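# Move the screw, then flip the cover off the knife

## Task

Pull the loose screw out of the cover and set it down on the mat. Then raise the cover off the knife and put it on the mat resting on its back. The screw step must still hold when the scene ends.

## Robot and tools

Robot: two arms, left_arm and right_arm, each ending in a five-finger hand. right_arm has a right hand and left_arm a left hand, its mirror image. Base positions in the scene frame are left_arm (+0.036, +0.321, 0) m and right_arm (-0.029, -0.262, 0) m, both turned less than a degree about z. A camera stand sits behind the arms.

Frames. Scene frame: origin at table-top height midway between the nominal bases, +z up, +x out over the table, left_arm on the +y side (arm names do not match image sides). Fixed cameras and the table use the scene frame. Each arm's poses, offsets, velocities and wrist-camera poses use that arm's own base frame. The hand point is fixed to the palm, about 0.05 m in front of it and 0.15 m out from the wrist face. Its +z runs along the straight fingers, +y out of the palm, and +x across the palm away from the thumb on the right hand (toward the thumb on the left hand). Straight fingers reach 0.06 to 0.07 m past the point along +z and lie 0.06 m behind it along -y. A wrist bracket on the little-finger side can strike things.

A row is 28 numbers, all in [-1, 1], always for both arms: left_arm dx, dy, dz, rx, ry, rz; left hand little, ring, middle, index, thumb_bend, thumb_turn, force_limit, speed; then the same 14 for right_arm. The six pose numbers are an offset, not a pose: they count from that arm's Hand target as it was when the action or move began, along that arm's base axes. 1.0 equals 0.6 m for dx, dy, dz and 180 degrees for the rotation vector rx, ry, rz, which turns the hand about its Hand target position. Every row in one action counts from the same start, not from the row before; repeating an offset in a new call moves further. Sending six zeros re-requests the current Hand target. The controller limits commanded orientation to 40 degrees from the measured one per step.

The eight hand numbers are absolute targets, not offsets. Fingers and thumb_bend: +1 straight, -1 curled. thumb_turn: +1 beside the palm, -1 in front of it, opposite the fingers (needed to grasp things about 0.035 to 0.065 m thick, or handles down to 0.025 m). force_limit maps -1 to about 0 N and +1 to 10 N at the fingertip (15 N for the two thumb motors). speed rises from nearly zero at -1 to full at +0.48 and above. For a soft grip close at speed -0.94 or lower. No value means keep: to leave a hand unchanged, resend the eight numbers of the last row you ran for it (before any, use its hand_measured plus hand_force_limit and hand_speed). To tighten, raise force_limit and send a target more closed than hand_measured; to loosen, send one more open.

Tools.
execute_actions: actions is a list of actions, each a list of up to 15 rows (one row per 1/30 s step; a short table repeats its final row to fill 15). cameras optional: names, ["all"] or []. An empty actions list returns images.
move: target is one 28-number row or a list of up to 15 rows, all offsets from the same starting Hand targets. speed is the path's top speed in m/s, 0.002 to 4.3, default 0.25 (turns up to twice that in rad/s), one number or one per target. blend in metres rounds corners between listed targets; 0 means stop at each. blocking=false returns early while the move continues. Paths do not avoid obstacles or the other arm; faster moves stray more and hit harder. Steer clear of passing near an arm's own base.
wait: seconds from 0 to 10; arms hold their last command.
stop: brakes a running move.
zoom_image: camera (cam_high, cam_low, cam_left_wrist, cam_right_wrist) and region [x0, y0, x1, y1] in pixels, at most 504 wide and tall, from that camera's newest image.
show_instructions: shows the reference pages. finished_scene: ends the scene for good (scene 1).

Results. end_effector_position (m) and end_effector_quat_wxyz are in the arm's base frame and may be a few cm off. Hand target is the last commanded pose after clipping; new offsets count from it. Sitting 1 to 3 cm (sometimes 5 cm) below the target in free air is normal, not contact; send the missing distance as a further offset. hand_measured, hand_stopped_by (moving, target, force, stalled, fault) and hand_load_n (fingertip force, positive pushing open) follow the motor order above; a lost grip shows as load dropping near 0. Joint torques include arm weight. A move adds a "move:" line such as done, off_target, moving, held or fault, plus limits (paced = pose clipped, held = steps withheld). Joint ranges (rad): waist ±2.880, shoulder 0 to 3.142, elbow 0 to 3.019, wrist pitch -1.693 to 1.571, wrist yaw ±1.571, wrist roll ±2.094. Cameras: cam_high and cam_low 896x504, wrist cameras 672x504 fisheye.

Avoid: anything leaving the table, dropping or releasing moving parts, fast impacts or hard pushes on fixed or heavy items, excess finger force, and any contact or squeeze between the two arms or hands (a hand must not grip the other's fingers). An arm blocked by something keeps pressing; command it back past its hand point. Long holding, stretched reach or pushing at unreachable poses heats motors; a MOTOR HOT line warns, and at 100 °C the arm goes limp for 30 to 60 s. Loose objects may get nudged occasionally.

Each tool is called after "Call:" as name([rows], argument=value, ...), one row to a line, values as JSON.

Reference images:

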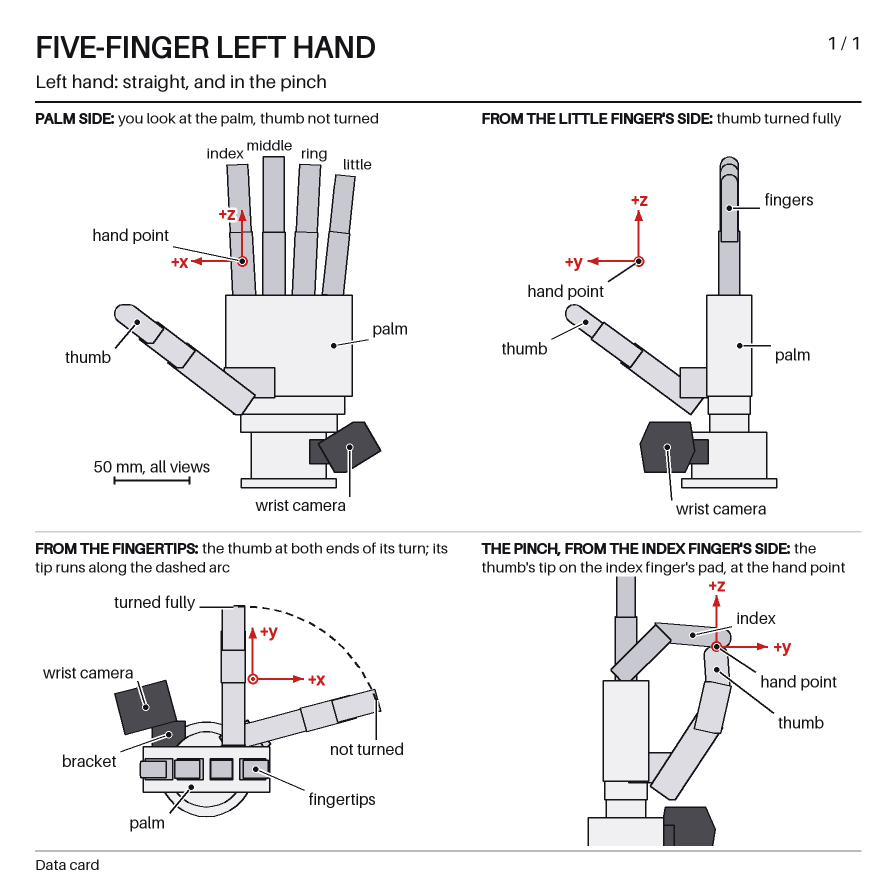

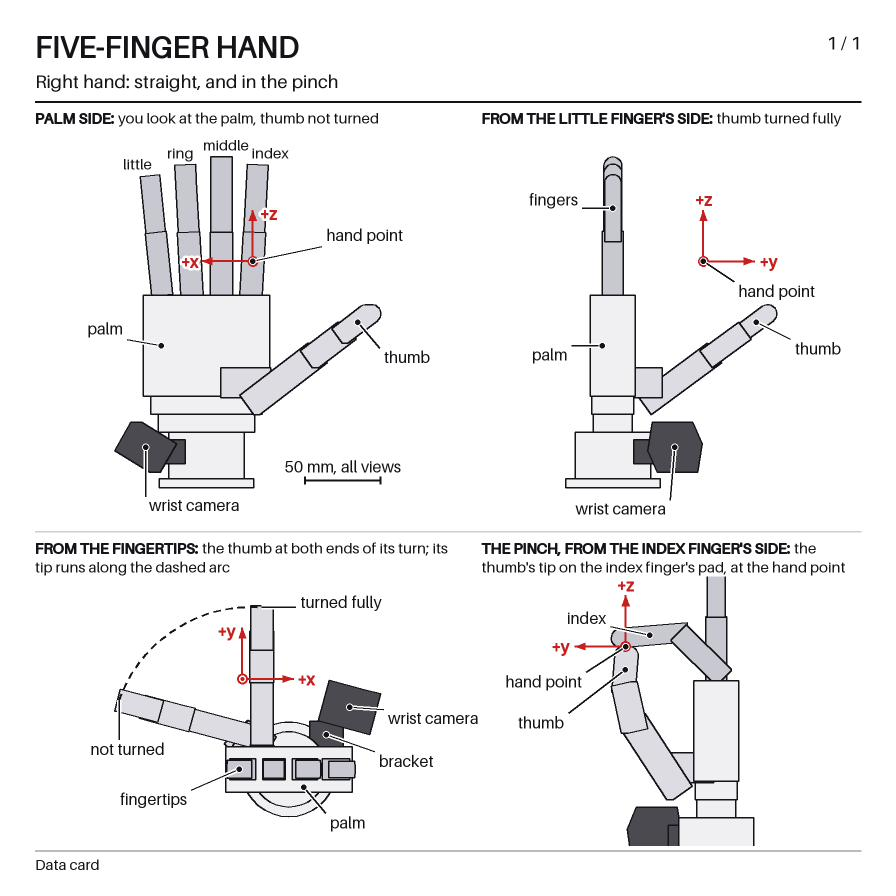

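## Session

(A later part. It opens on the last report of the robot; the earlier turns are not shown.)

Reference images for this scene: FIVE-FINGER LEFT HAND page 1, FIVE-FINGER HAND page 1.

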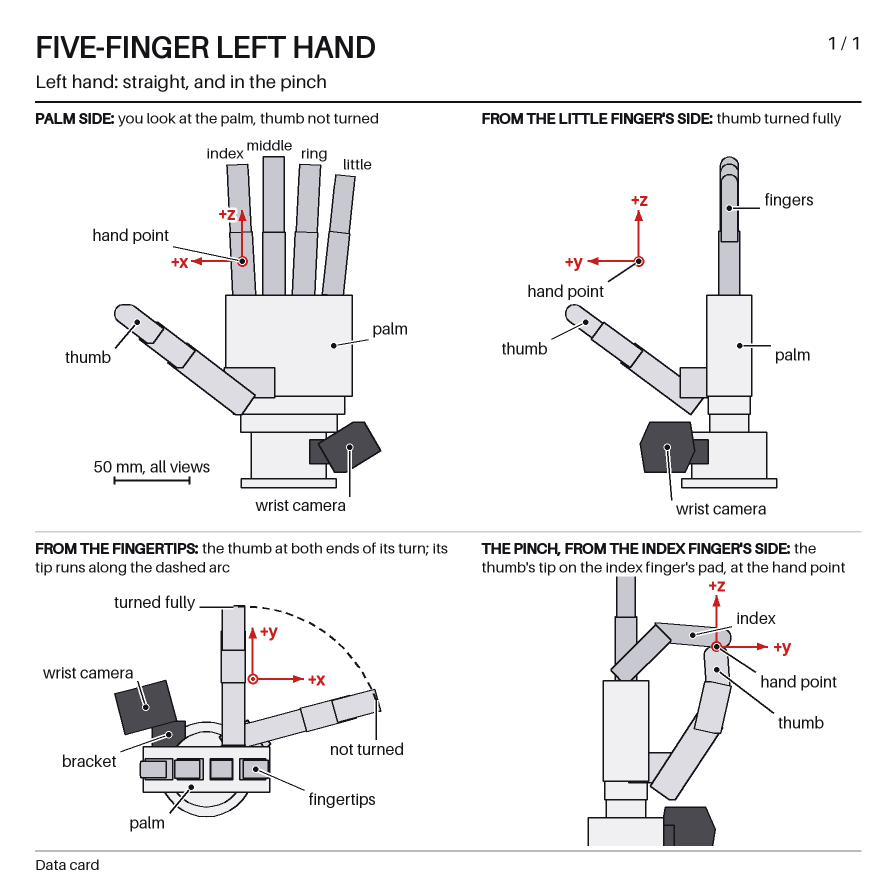

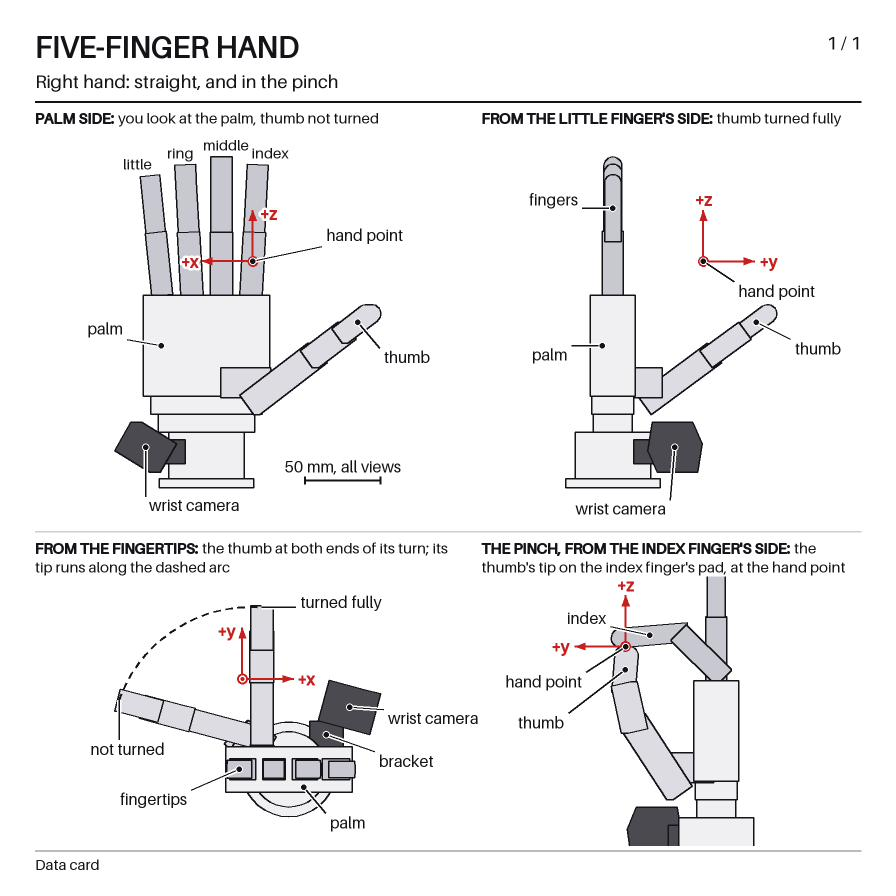

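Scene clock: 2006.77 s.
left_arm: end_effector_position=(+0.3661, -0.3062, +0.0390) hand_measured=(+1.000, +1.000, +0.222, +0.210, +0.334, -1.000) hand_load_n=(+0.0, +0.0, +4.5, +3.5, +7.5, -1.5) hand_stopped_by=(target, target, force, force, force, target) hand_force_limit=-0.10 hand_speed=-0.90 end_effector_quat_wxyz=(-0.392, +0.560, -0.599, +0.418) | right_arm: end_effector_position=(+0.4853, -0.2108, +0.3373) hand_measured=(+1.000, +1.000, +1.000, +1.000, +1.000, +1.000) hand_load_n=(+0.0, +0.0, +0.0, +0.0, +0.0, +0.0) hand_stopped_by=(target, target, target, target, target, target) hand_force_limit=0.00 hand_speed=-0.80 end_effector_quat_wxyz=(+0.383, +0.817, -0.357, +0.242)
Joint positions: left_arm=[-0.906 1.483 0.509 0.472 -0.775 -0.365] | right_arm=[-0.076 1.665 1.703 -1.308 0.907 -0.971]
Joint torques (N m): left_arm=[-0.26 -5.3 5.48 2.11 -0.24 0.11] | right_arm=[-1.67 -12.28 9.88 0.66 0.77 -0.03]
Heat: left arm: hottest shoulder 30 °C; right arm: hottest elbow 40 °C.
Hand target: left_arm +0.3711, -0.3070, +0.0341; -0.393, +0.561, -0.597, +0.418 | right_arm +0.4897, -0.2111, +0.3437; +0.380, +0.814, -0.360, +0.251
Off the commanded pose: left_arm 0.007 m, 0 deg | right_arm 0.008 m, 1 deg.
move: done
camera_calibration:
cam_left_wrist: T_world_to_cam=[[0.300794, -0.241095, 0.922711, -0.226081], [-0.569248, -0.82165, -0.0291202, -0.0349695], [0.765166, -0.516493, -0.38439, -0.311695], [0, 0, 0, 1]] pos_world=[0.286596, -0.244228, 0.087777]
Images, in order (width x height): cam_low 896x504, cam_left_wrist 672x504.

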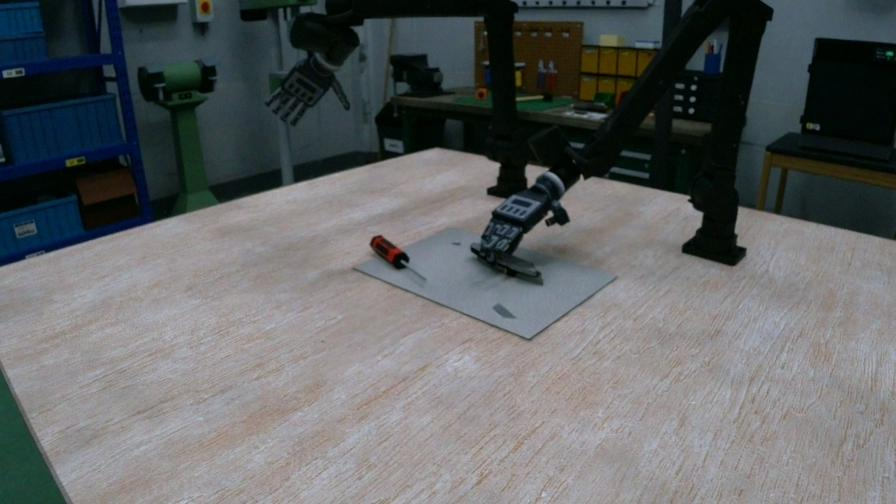

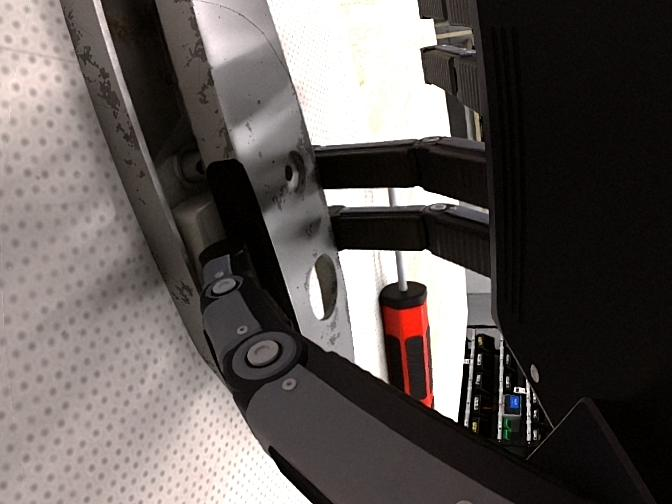

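Call:
zoom_image(camera="cam_left_wrist", region=[50, 60, 350, 360])

Call:
move(target=[0, 0, 0.05, 0, 0, 0, 1, 1, -0.05, 0.0, 0.1, -1, -0.1, -0.9, 0, 0, 0, 0, 0, 0, 1, 1, 1, 1, 1, 1, 0, -0.8], speed=0.04, cameras=["cam_low", "cam_left_wrist"])

Call:
zoom_image(camera="cam_low", region=[465, 220, 550, 290])

Scaled by 1.680 from the camera's 672x504 image, which has a finer 960x720 frame.

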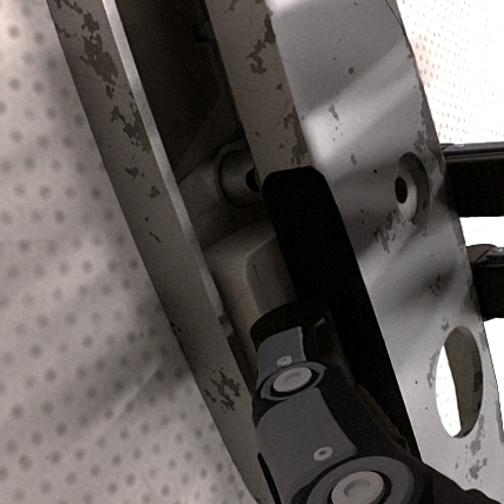

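Scene clock: 2015.30 s.
left_arm: end_effector_position=(+0.3601, -0.2989, +0.0454) hand_measured=(+1.000, +1.000, +0.222, +0.210, +0.334, -1.000) hand_load_n=(+0.0, +0.0, +4.5, +4.5, +8.0, +0.5) hand_stopped_by=(target, target, force, force, force, target) hand_force_limit=-0.10 hand_speed=-0.90 end_effector_quat_wxyz=(-0.392, +0.559, -0.609, +0.404) | right_arm: end_effector_position=(+0.4853, -0.2108, +0.3373) hand_measured=(+1.000, +1.000, +1.000, +1.000, +1.000, +1.000) hand_load_n=(+0.0, +0.0, +0.0, +0.0, +0.0, +0.0) hand_stopped_by=(target, target, target, target, target, target) hand_force_limit=0.00 hand_speed=-0.80 end_effector_quat_wxyz=(+0.383, +0.817, -0.357, +0.242)
Joint positions: left_arm=[-0.906 1.429 0.509 0.383 -0.773 -0.365] | right_arm=[-0.076 1.665 1.703 -1.308 0.907 -0.971]
Joint torques (N m): left_arm=[-0.26 -8.59 7.35 0.88 -0.33 0.12] | right_arm=[-1.73 -12.22 9.89 0.66 0.77 -0.01]
Heat: left arm: hottest shoulder 30 °C; right arm: hottest elbow 40 °C.
Hand target: left_arm +0.3711, -0.3070, +0.0642; -0.393, +0.561, -0.597, +0.418 | right_arm +0.4897, -0.2111, +0.3437; +0.380, +0.814, -0.360, +0.251
Off the commanded pose: left_arm 0.023 m, 2 deg | right_arm 0.008 m, 1 deg.
move: off_target (left_arm)
camera_calibration:
cam_left_wrist: T_world_to_cam=[[0.320714, -0.266039, 0.909047, -0.242377], [-0.571042, -0.820017, -0.0385186, -0.0306672], [0.755681, -0.50675, -0.41491, -0.293169], [0, 0, 0, 1]] pos_world=[0.281764, -0.238193, 0.0975117]
Images, in order (width x height): cam_low 896x504, cam_left_wrist 672x504.

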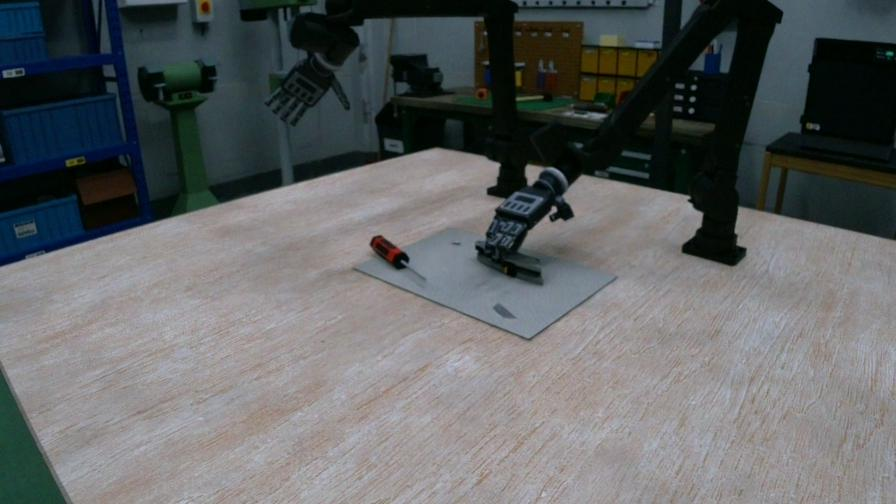

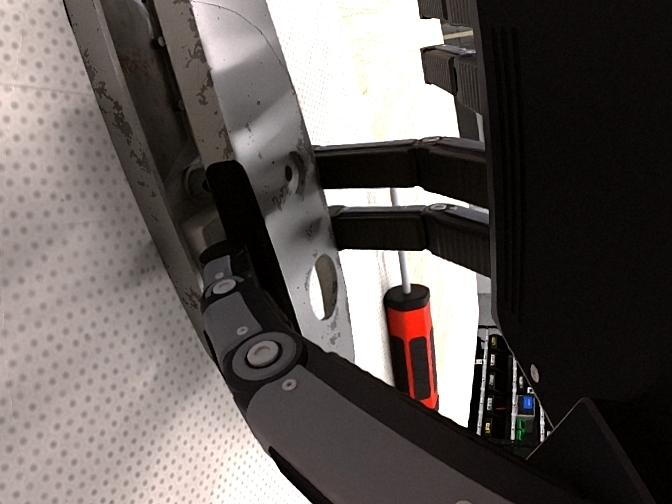

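Scaled by 5.929 from the camera's 896x504 image, which has a finer 1280x720 frame.

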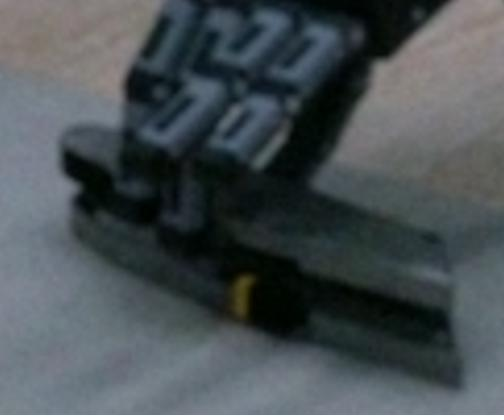

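Call:
move(target=[0, 0, 0.06, 0, 0, 0, 1, 1, -0.05, 0.0, 0.1, -1, -0.1, -0.9, 0, 0, 0, 0, 0, 0, 1, 1, 1, 1, 1, 1, 0, -0.8], speed=0.05, cameras=["cam_low", "cam_left_wrist"])

Call:
zoom_image(camera="cam_low", region=[465, 210, 555, 290])

Scene clock: 2020.43 s.
left_arm: end_effector_position=(+0.3566, -0.2945, +0.0741) hand_measured=(+1.000, +1.000, +0.222, +0.210, +0.334, -1.000) hand_load_n=(+0.0, +0.0, +4.5, +4.5, +7.5, +1.0) hand_stopped_by=(target, target, force, force, force, target) hand_force_limit=-0.10 hand_speed=-0.90 end_effector_quat_wxyz=(+0.393, -0.558, +0.613, -0.398) | right_arm: end_effector_position=(+0.4853, -0.2108, +0.3373) hand_measured=(+1.000, +1.000, +1.000, +1.000, +1.000, +1.000) hand_load_n=(+0.0, +0.0, +0.0, +0.0, +0.0, +0.0) hand_stopped_by=(target, target, target, target, target, target) hand_force_limit=0.00 hand_speed=-0.80 end_effector_quat_wxyz=(+0.383, +0.817, -0.357, +0.242)
Joint positions: left_arm=[-0.906 1.325 0.533 0.242 -0.773 -0.365] | right_arm=[-0.076 1.665 1.703 -1.308 0.907 -0.971]
Joint torques (N m): left_arm=[-0.32 -7.82 9.11 0.96 -0.35 0.13] | right_arm=[-1.96 -12.28 9.88 0.64 0.76 -0.02]
Heat: left arm: hottest shoulder 30 °C; right arm: hottest elbow 40 °C.
Hand target: left_arm +0.3712, -0.3071, +0.1003; +0.393, -0.561, +0.597, -0.418 | right_arm +0.4897, -0.2111, +0.3437; +0.380, +0.814, -0.360, +0.251
Off the commanded pose: left_arm 0.032 m, 3 deg | right_arm 0.008 m, 1 deg.
move: off_target (left_arm)
camera_calibration:
cam_left_wrist: T_world_to_cam=[[0.328327, -0.275886, 0.903376, -0.271351], [-0.571445, -0.819534, -0.0425925, -0.027359], [0.752098, -0.502246, -0.426729, -0.272962], [0, 0, 0, 1]] pos_world=[0.278752, -0.234378, 0.127486]
Images, in order (width x height): cam_low 896x504, cam_left_wrist 672x504.

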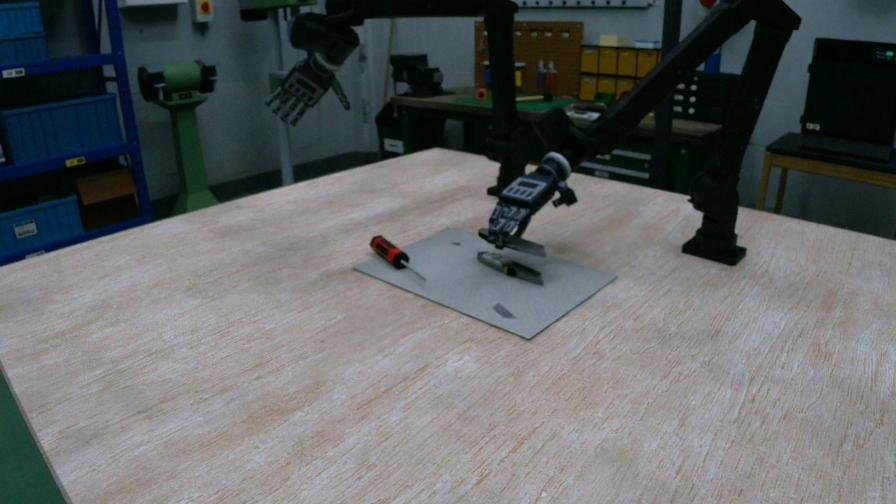

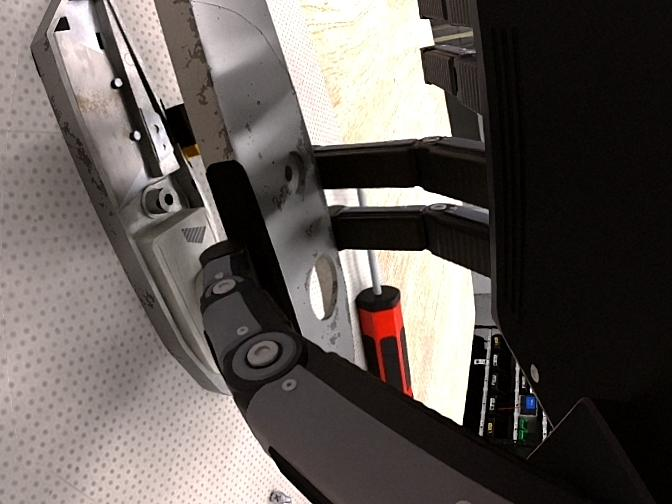

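Scaled by 5.600 from the camera's 896x504 image, which has a finer 1280x720 frame.

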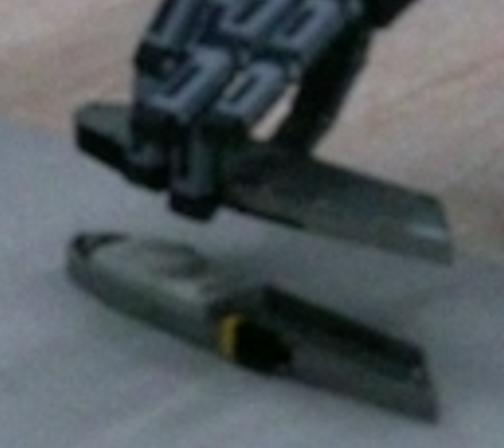

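Call:
move([
  [0, 0, 0.267, 0, 0, 0, 1, 1, -0.05, 0.0, 0.1, -1, -0.1, -0.9, 0, 0, 0, 0, 0, 0, 1, 1, 1, 1, 1, 1, 0, -0.8],
  [-0.002, 0.012, 0.317, -0.499, 0.031, 0, 1, 1, -0.05, 0.0, 0.1, -1, -0.1, -0.9, 0, 0, 0, 0, 0, 0, 1, 1, 1, 1, 1, 1, 0, -0.8],
], speed=0.18, blend=[0.03, 0], cameras=["all"])

Call:
zoom_image(camera="cam_low", region=[420, 80, 600, 260])

Scene clock: 2061.43 s.
left_arm: end_effector_position=(+0.3677, -0.3000, +0.2817) hand_measured=(+1.000, +1.000, +0.222, +0.210, +0.334, -1.000) hand_load_n=(+0.0, +0.0, +5.0, +4.5, +7.5, +0.0) hand_stopped_by=(target, target, force, force, force, target) hand_force_limit=-0.10 hand_speed=-0.90 end_effector_quat_wxyz=(+0.137, +0.700, -0.154, +0.684) | right_arm: end_effector_position=(+0.4853, -0.2108, +0.3373) hand_measured=(+1.000, +1.000, +1.000, +1.000, +1.000, +1.000) hand_load_n=(+0.0, +0.0, +0.0, +0.0, +0.0, +0.0) hand_stopped_by=(target, target, target, target, target, target) hand_force_limit=0.00 hand_speed=-0.80 end_effector_quat_wxyz=(+0.383, +0.817, -0.357, +0.242)
Joint positions: left_arm=[-0.658 1.057 0.396 0.634 -0.243 -1.558] | right_arm=[-0.076 1.665 1.703 -1.308 0.907 -0.971]
Joint torques (N m): left_arm=[-0.85 -3.31 7.25 2.56 -0.12 -0.05] | right_arm=[-1.67 -12.16 9.87 0.66 0.77 -0.02]
Heat: left arm: hottest elbow 32 °C; right arm: hottest elbow 41 °C.
Hand target: left_arm +0.3699, -0.3000, +0.2904; +0.145, +0.692, -0.144, +0.692 | right_arm +0.4897, -0.2111, +0.3437; +0.380, +0.814, -0.360, +0.251
Off the commanded pose: left_arm 0.009 m, 2 deg | right_arm 0.008 m, 1 deg.
move: done
camera_calibration:
cam_left_wrist: T_world_to_cam=[[0.378528, 0.894348, 0.238451, 0.0557683], [-0.50011, -0.0191576, 0.86575, -0.058778], [0.77885, -0.446962, 0.44002, -0.432758], [0, 0, 0, 1]] pos_world=[0.286548, -0.244429, 0.228012]

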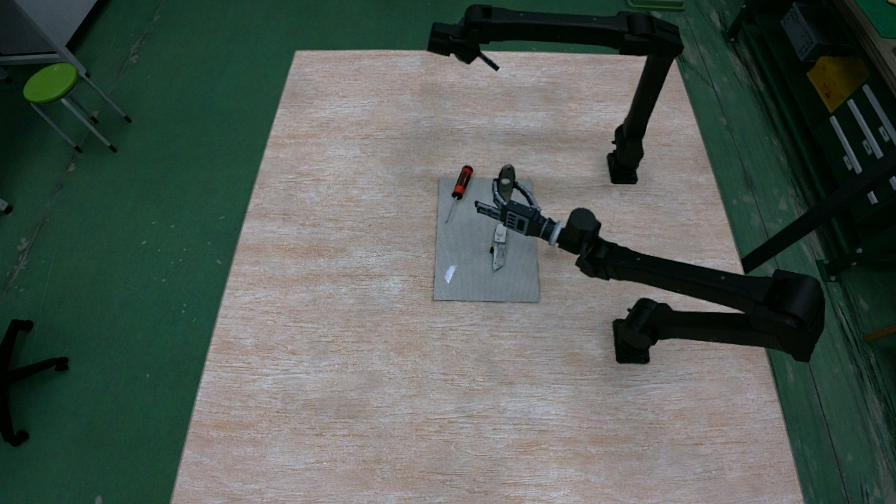

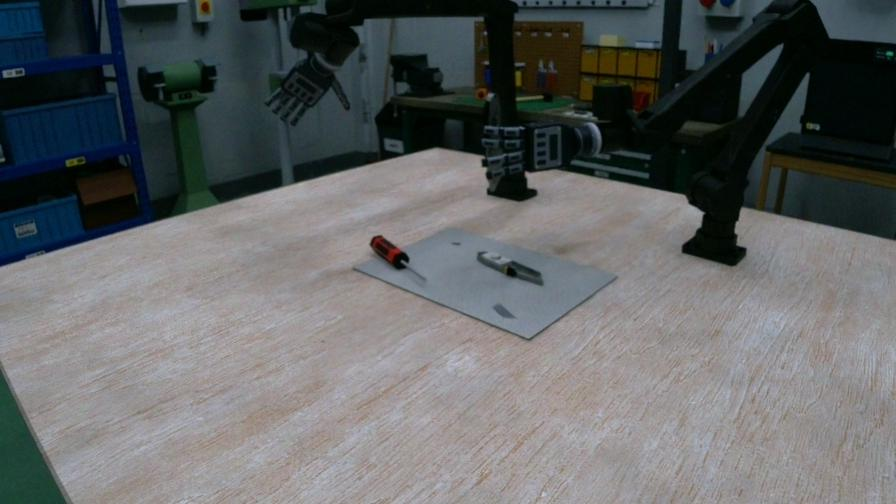

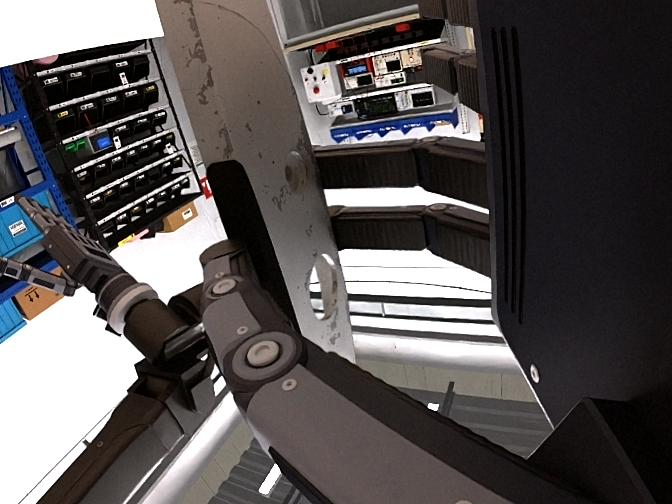

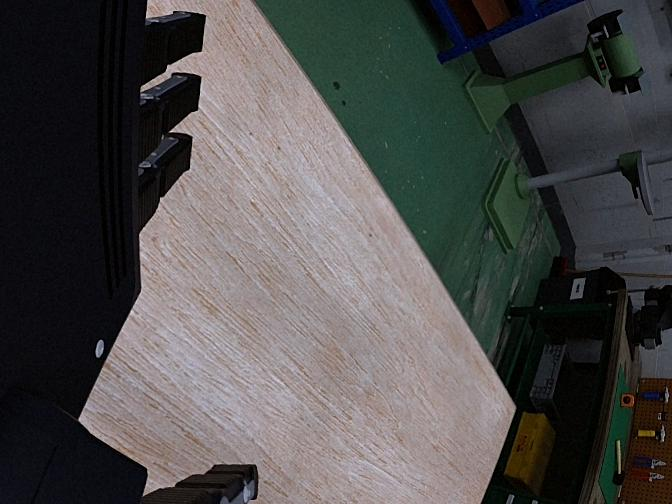

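Scaled by 2.800 from the camera's 896x504 image, which has a finer 1280x720 frame.

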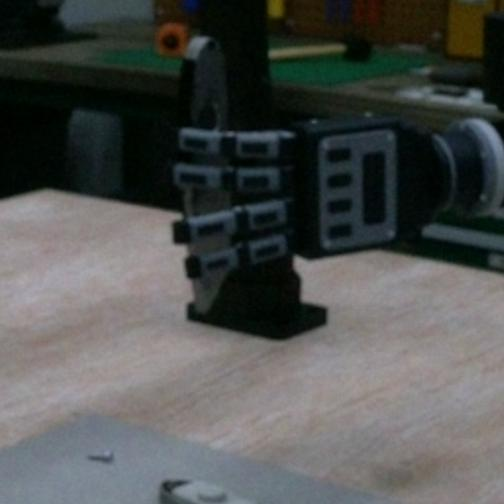

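Call:
zoom_image(camera="cam_high", region=[465, 150, 565, 250])

Call:
zoom_image(camera="cam_low", region=[470, 85, 540, 205])

Scaled by 5.040 from the camera's 896x504 image, which has a finer 1280x720 frame.

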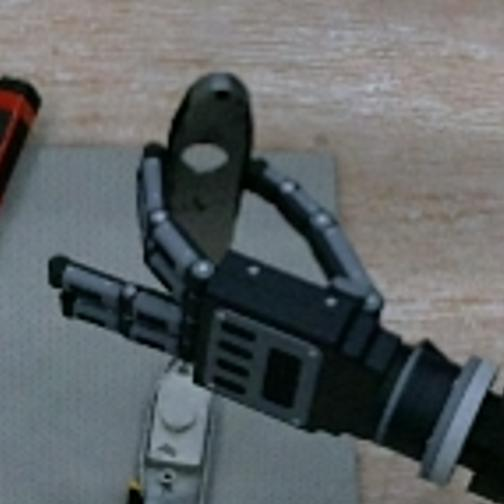

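Scaled by 4.200 from the camera's 896x504 image, which has a finer 1280x720 frame.

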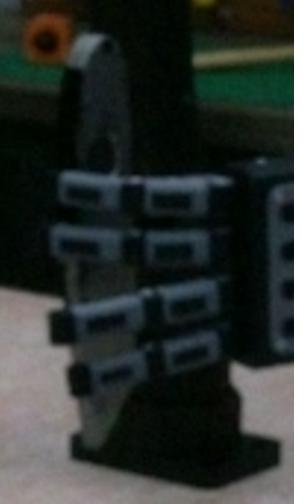

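Call:
move(target=[0, 0, 0, 0, 0, 0, 1, 1, -0.05, 0.0, 0.1, -1, -0.1, -0.9, -0.15, 0.268, -0.023, 0.2861, -0.4967, -0.1248, 1, 1, 0.5, 0.5, 0.45, -1, 0, -0.5], speed=0.25, cameras=["cam_high", "cam_low", "cam_right_wrist"])

Scene clock: 2157.37 s.
left_arm: end_effector_position=(+0.3677, -0.2999, +0.2818) hand_measured=(+1.000, +1.000, +0.222, +0.210, +0.334, -1.000) hand_load_n=(+0.0, +0.0, +5.0, +4.5, +7.5, +0.0) hand_stopped_by=(target, target, force, force, force, target) hand_force_limit=-0.10 hand_speed=-0.90 end_effector_quat_wxyz=(+0.137, +0.700, -0.154, +0.684) | right_arm: end_effector_position=(+0.3980, -0.0536, +0.3230) hand_measured=(+1.000, +1.000, +0.500, +0.500, +0.450, -1.000) hand_load_n=(+0.0, +0.0, +0.0, +0.0, +0.0, +0.0) hand_stopped_by=(target, target, target, target, target, target) hand_force_limit=0.00 hand_speed=-0.50 end_effector_quat_wxyz=(+0.273, -0.419, +0.712, -0.492)
Joint positions: left_arm=[-0.658 1.057 0.396 0.634 -0.243 -1.559] | right_arm=[0.008 0.777 0.875 -0.529 0.5 0.191]
Joint torques (N m): left_arm=[-0.85 -2.96 7.25 2.52 -0.12 -0.05] | right_arm=[-1.08 -1.85 8.94 2.21 0.35 0.11]
Heat: left arm: hottest elbow 30 °C; right arm: hottest elbow 41 °C.
Hand target: left_arm +0.3699, -0.3000, +0.2903; +0.145, +0.693, -0.144, +0.692 | right_arm +0.3996, -0.0503, +0.3300; +0.287, -0.410, +0.710, -0.496
Off the commanded pose: left_arm 0.009 m, 2 deg | right_arm 0.008 m, 2 deg.
move: done
camera_calibration:
cam_right_wrist: T_world_to_cam=[[-0.474865, -0.0308323, -0.879519, 0.469509], [-0.085414, 0.996283, 0.0111907, 0.0819656], [0.875904, 0.0804373, -0.475733, -0.075802], [0, 0, 0, 1]] pos_world=[0.296349, -0.0610876, 0.375963]
Images, in order (width x height): cam_high 896x504, cam_low 896x504, cam_right_wrist 672x504.

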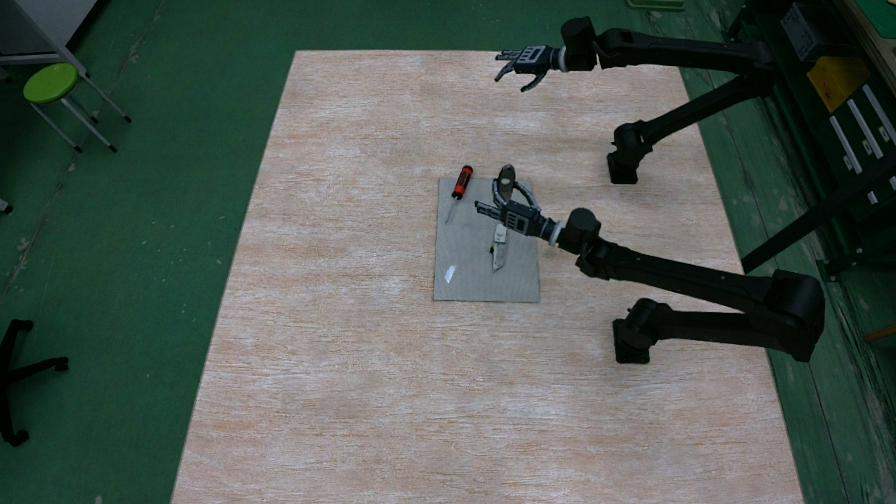

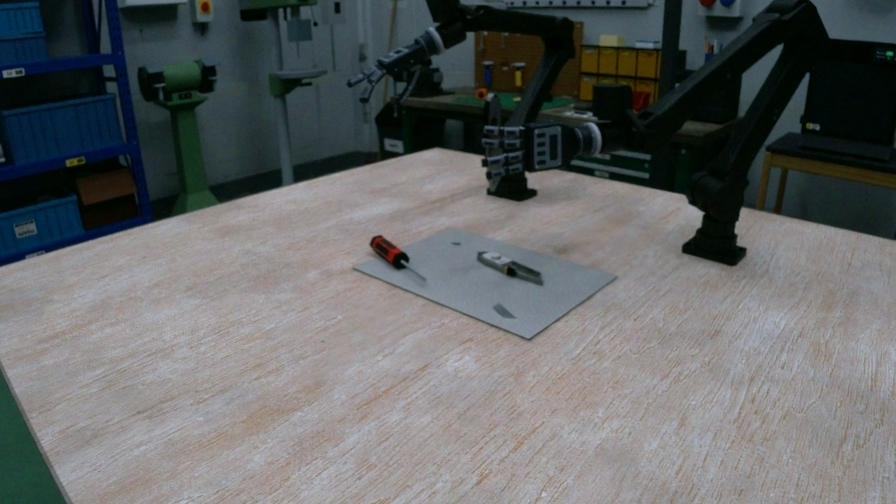

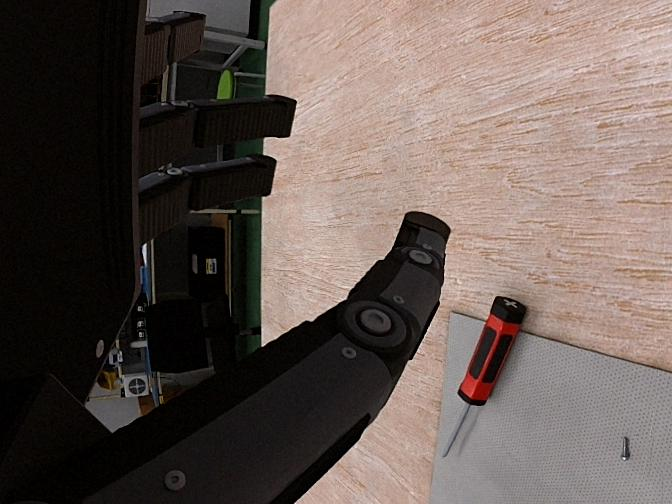

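Call:
move(target=[0, 0, 0, 0, 0, 0, 1, 1, -0.05, 0.0, 0.1, -1, -0.1, -0.9, 0.022, 0.25, -0.1975, 0.4786, -0.1547, 0.1055, 1, 1, 0.5, 0.5, 0.45, -1, 0, -0.5], speed=0.25, cameras=["cam_high", "cam_low", "cam_right_wrist", "cam_left_wrist"])

Scene clock: 2165.03 s.
left_arm: end_effector_position=(+0.3677, -0.2999, +0.2818) hand_measured=(+1.000, +1.000, +0.222, +0.210, +0.334, -1.000) hand_load_n=(+0.0, +0.0, +5.0, +4.5, +8.0, +0.5) hand_stopped_by=(target, target, force, force, force, target) hand_force_limit=-0.10 hand_speed=-0.90 end_effector_quat_wxyz=(+0.137, +0.700, -0.154, +0.684) | right_arm: end_effector_position=(+0.4134, +0.0975, +0.2137) hand_measured=(+1.000, +1.000, +0.500, +0.500, +0.450, -1.000) hand_load_n=(+0.0, +0.0, +0.0, +0.0, +0.0, -0.5) hand_stopped_by=(target, target, target, target, target, target) hand_force_limit=0.00 hand_speed=-0.50 end_effector_quat_wxyz=(+0.702, -0.091, +0.701, +0.082)
Joint positions: left_arm=[-0.658 1.057 0.396 0.634 -0.243 -1.559] | right_arm=[-0.033 1.256 0.225 1.03 -0.279 1.558]
Joint torques (N m): left_arm=[-0.91 -2.96 7.25 2.54 -0.12 -0.06] | right_arm=[-1.03 -1.79 5.08 2.32 0.07 0.15]
Heat: left arm: hottest elbow 30 °C; right arm: hottest elbow 41 °C.
Hand target: left_arm +0.3699, -0.3000, +0.2903; +0.145, +0.693, -0.144, +0.692 | right_arm +0.4128, +0.0998, +0.2114; +0.702, -0.088, +0.701, +0.088
Off the commanded pose: left_arm 0.009 m, 2 deg | right_arm 0.003 m, 1 deg.
move: done
camera_calibration:
cam_left_wrist: T_world_to_cam=[[0.378526, 0.894461, 0.238028, 0.0559817], [-0.499999, -0.0188123, 0.865822, -0.0587439], [0.778922, -0.44675, 0.440109, -0.432792], [0, 0, 0, 1]] pos_world=[0.286549, -0.244528, 0.228012]
cam_right_wrist: T_world_to_cam=[[-0.276962, 0.926373, -0.255195, 0.0768259], [-0.573032, 0.0539509, 0.817755, 0.0550088], [0.771314, 0.372722, 0.515899, -0.350644], [0, 0, 0, 1]] pos_world=[0.323256, 0.0565555, 0.155519]

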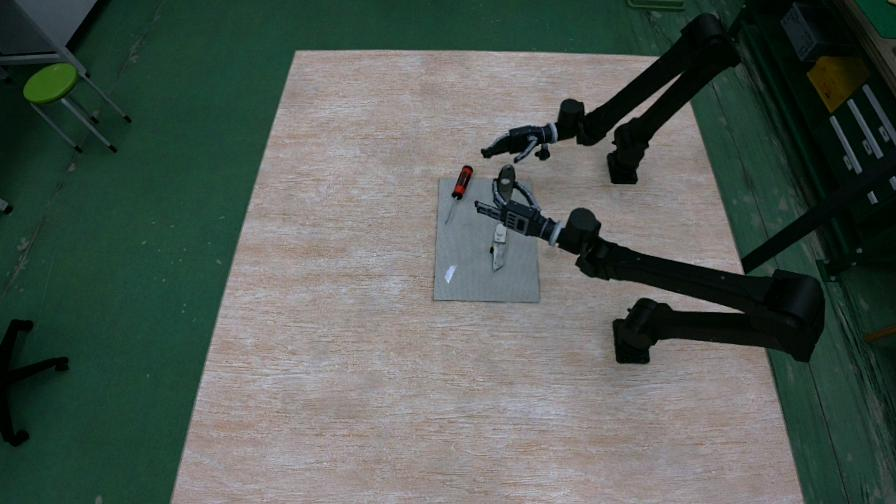

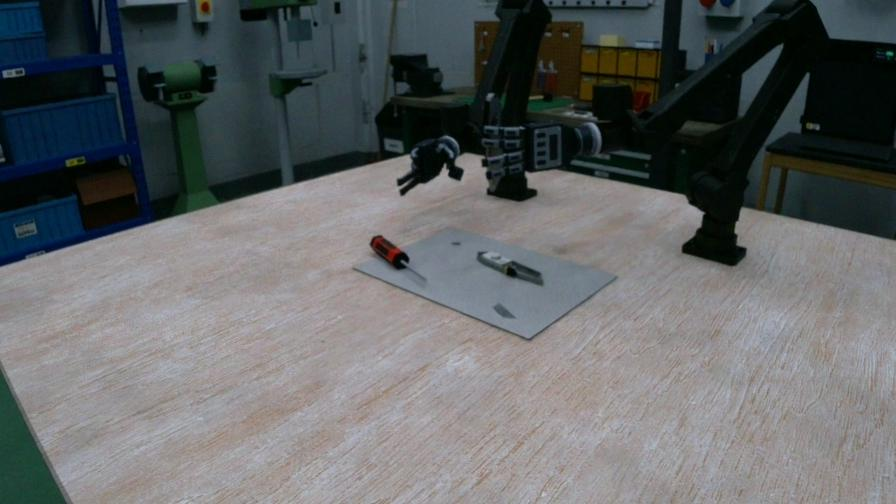

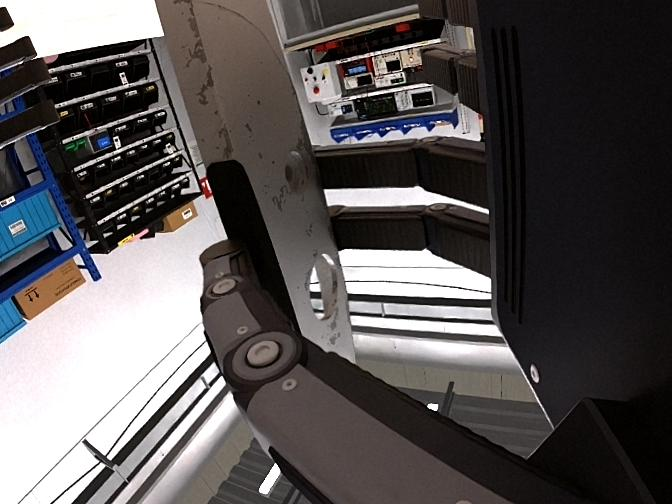

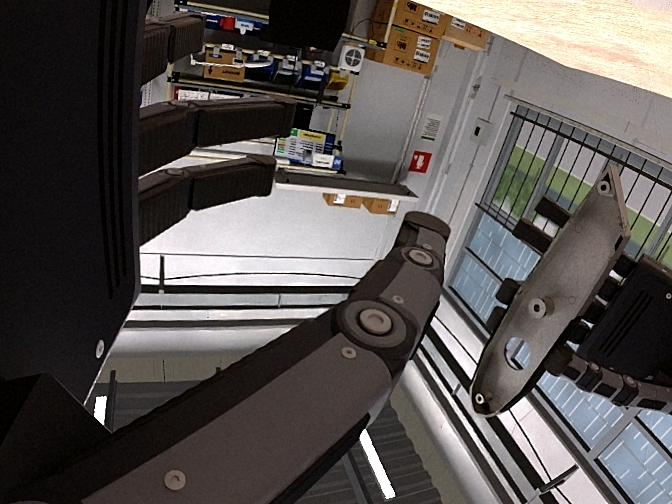

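Call:
zoom_image(camera="cam_high", region=[465, 120, 565, 220])

Call:
zoom_image(camera="cam_low", region=[390, 80, 530, 220])

Call:
zoom_image(camera="cam_right_wrist", region=[380, 140, 672, 440])

Scaled by 5.040 from the camera's 896x504 image, which has a finer 1280x720 frame.

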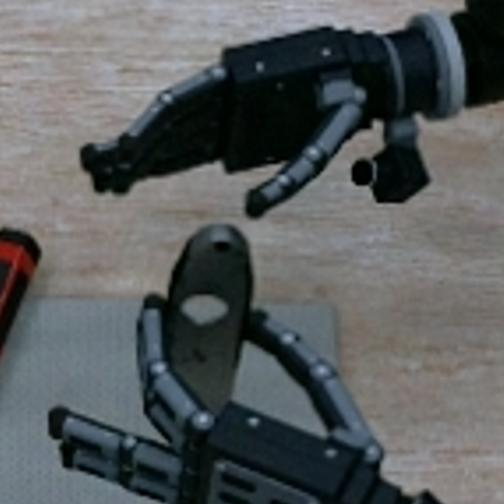

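Scaled by 3.600 from the camera's 896x504 image, which has a finer 1280x720 frame.

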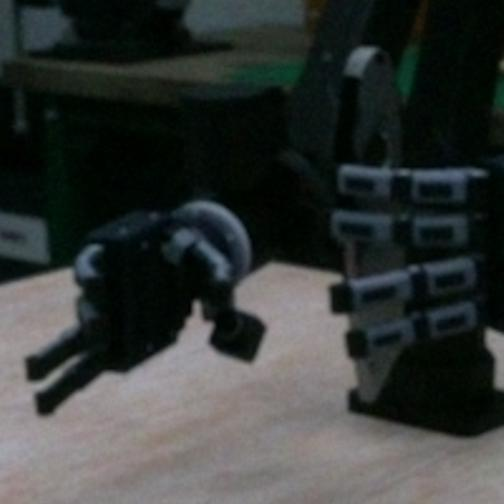

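Scaled by 1.680 from the camera's 672x504 image, which has a finer 960x720 frame.

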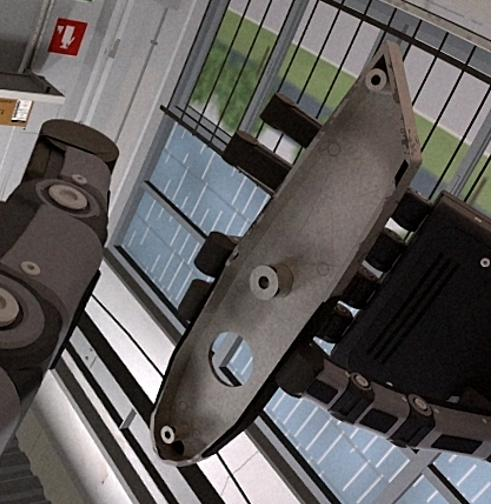

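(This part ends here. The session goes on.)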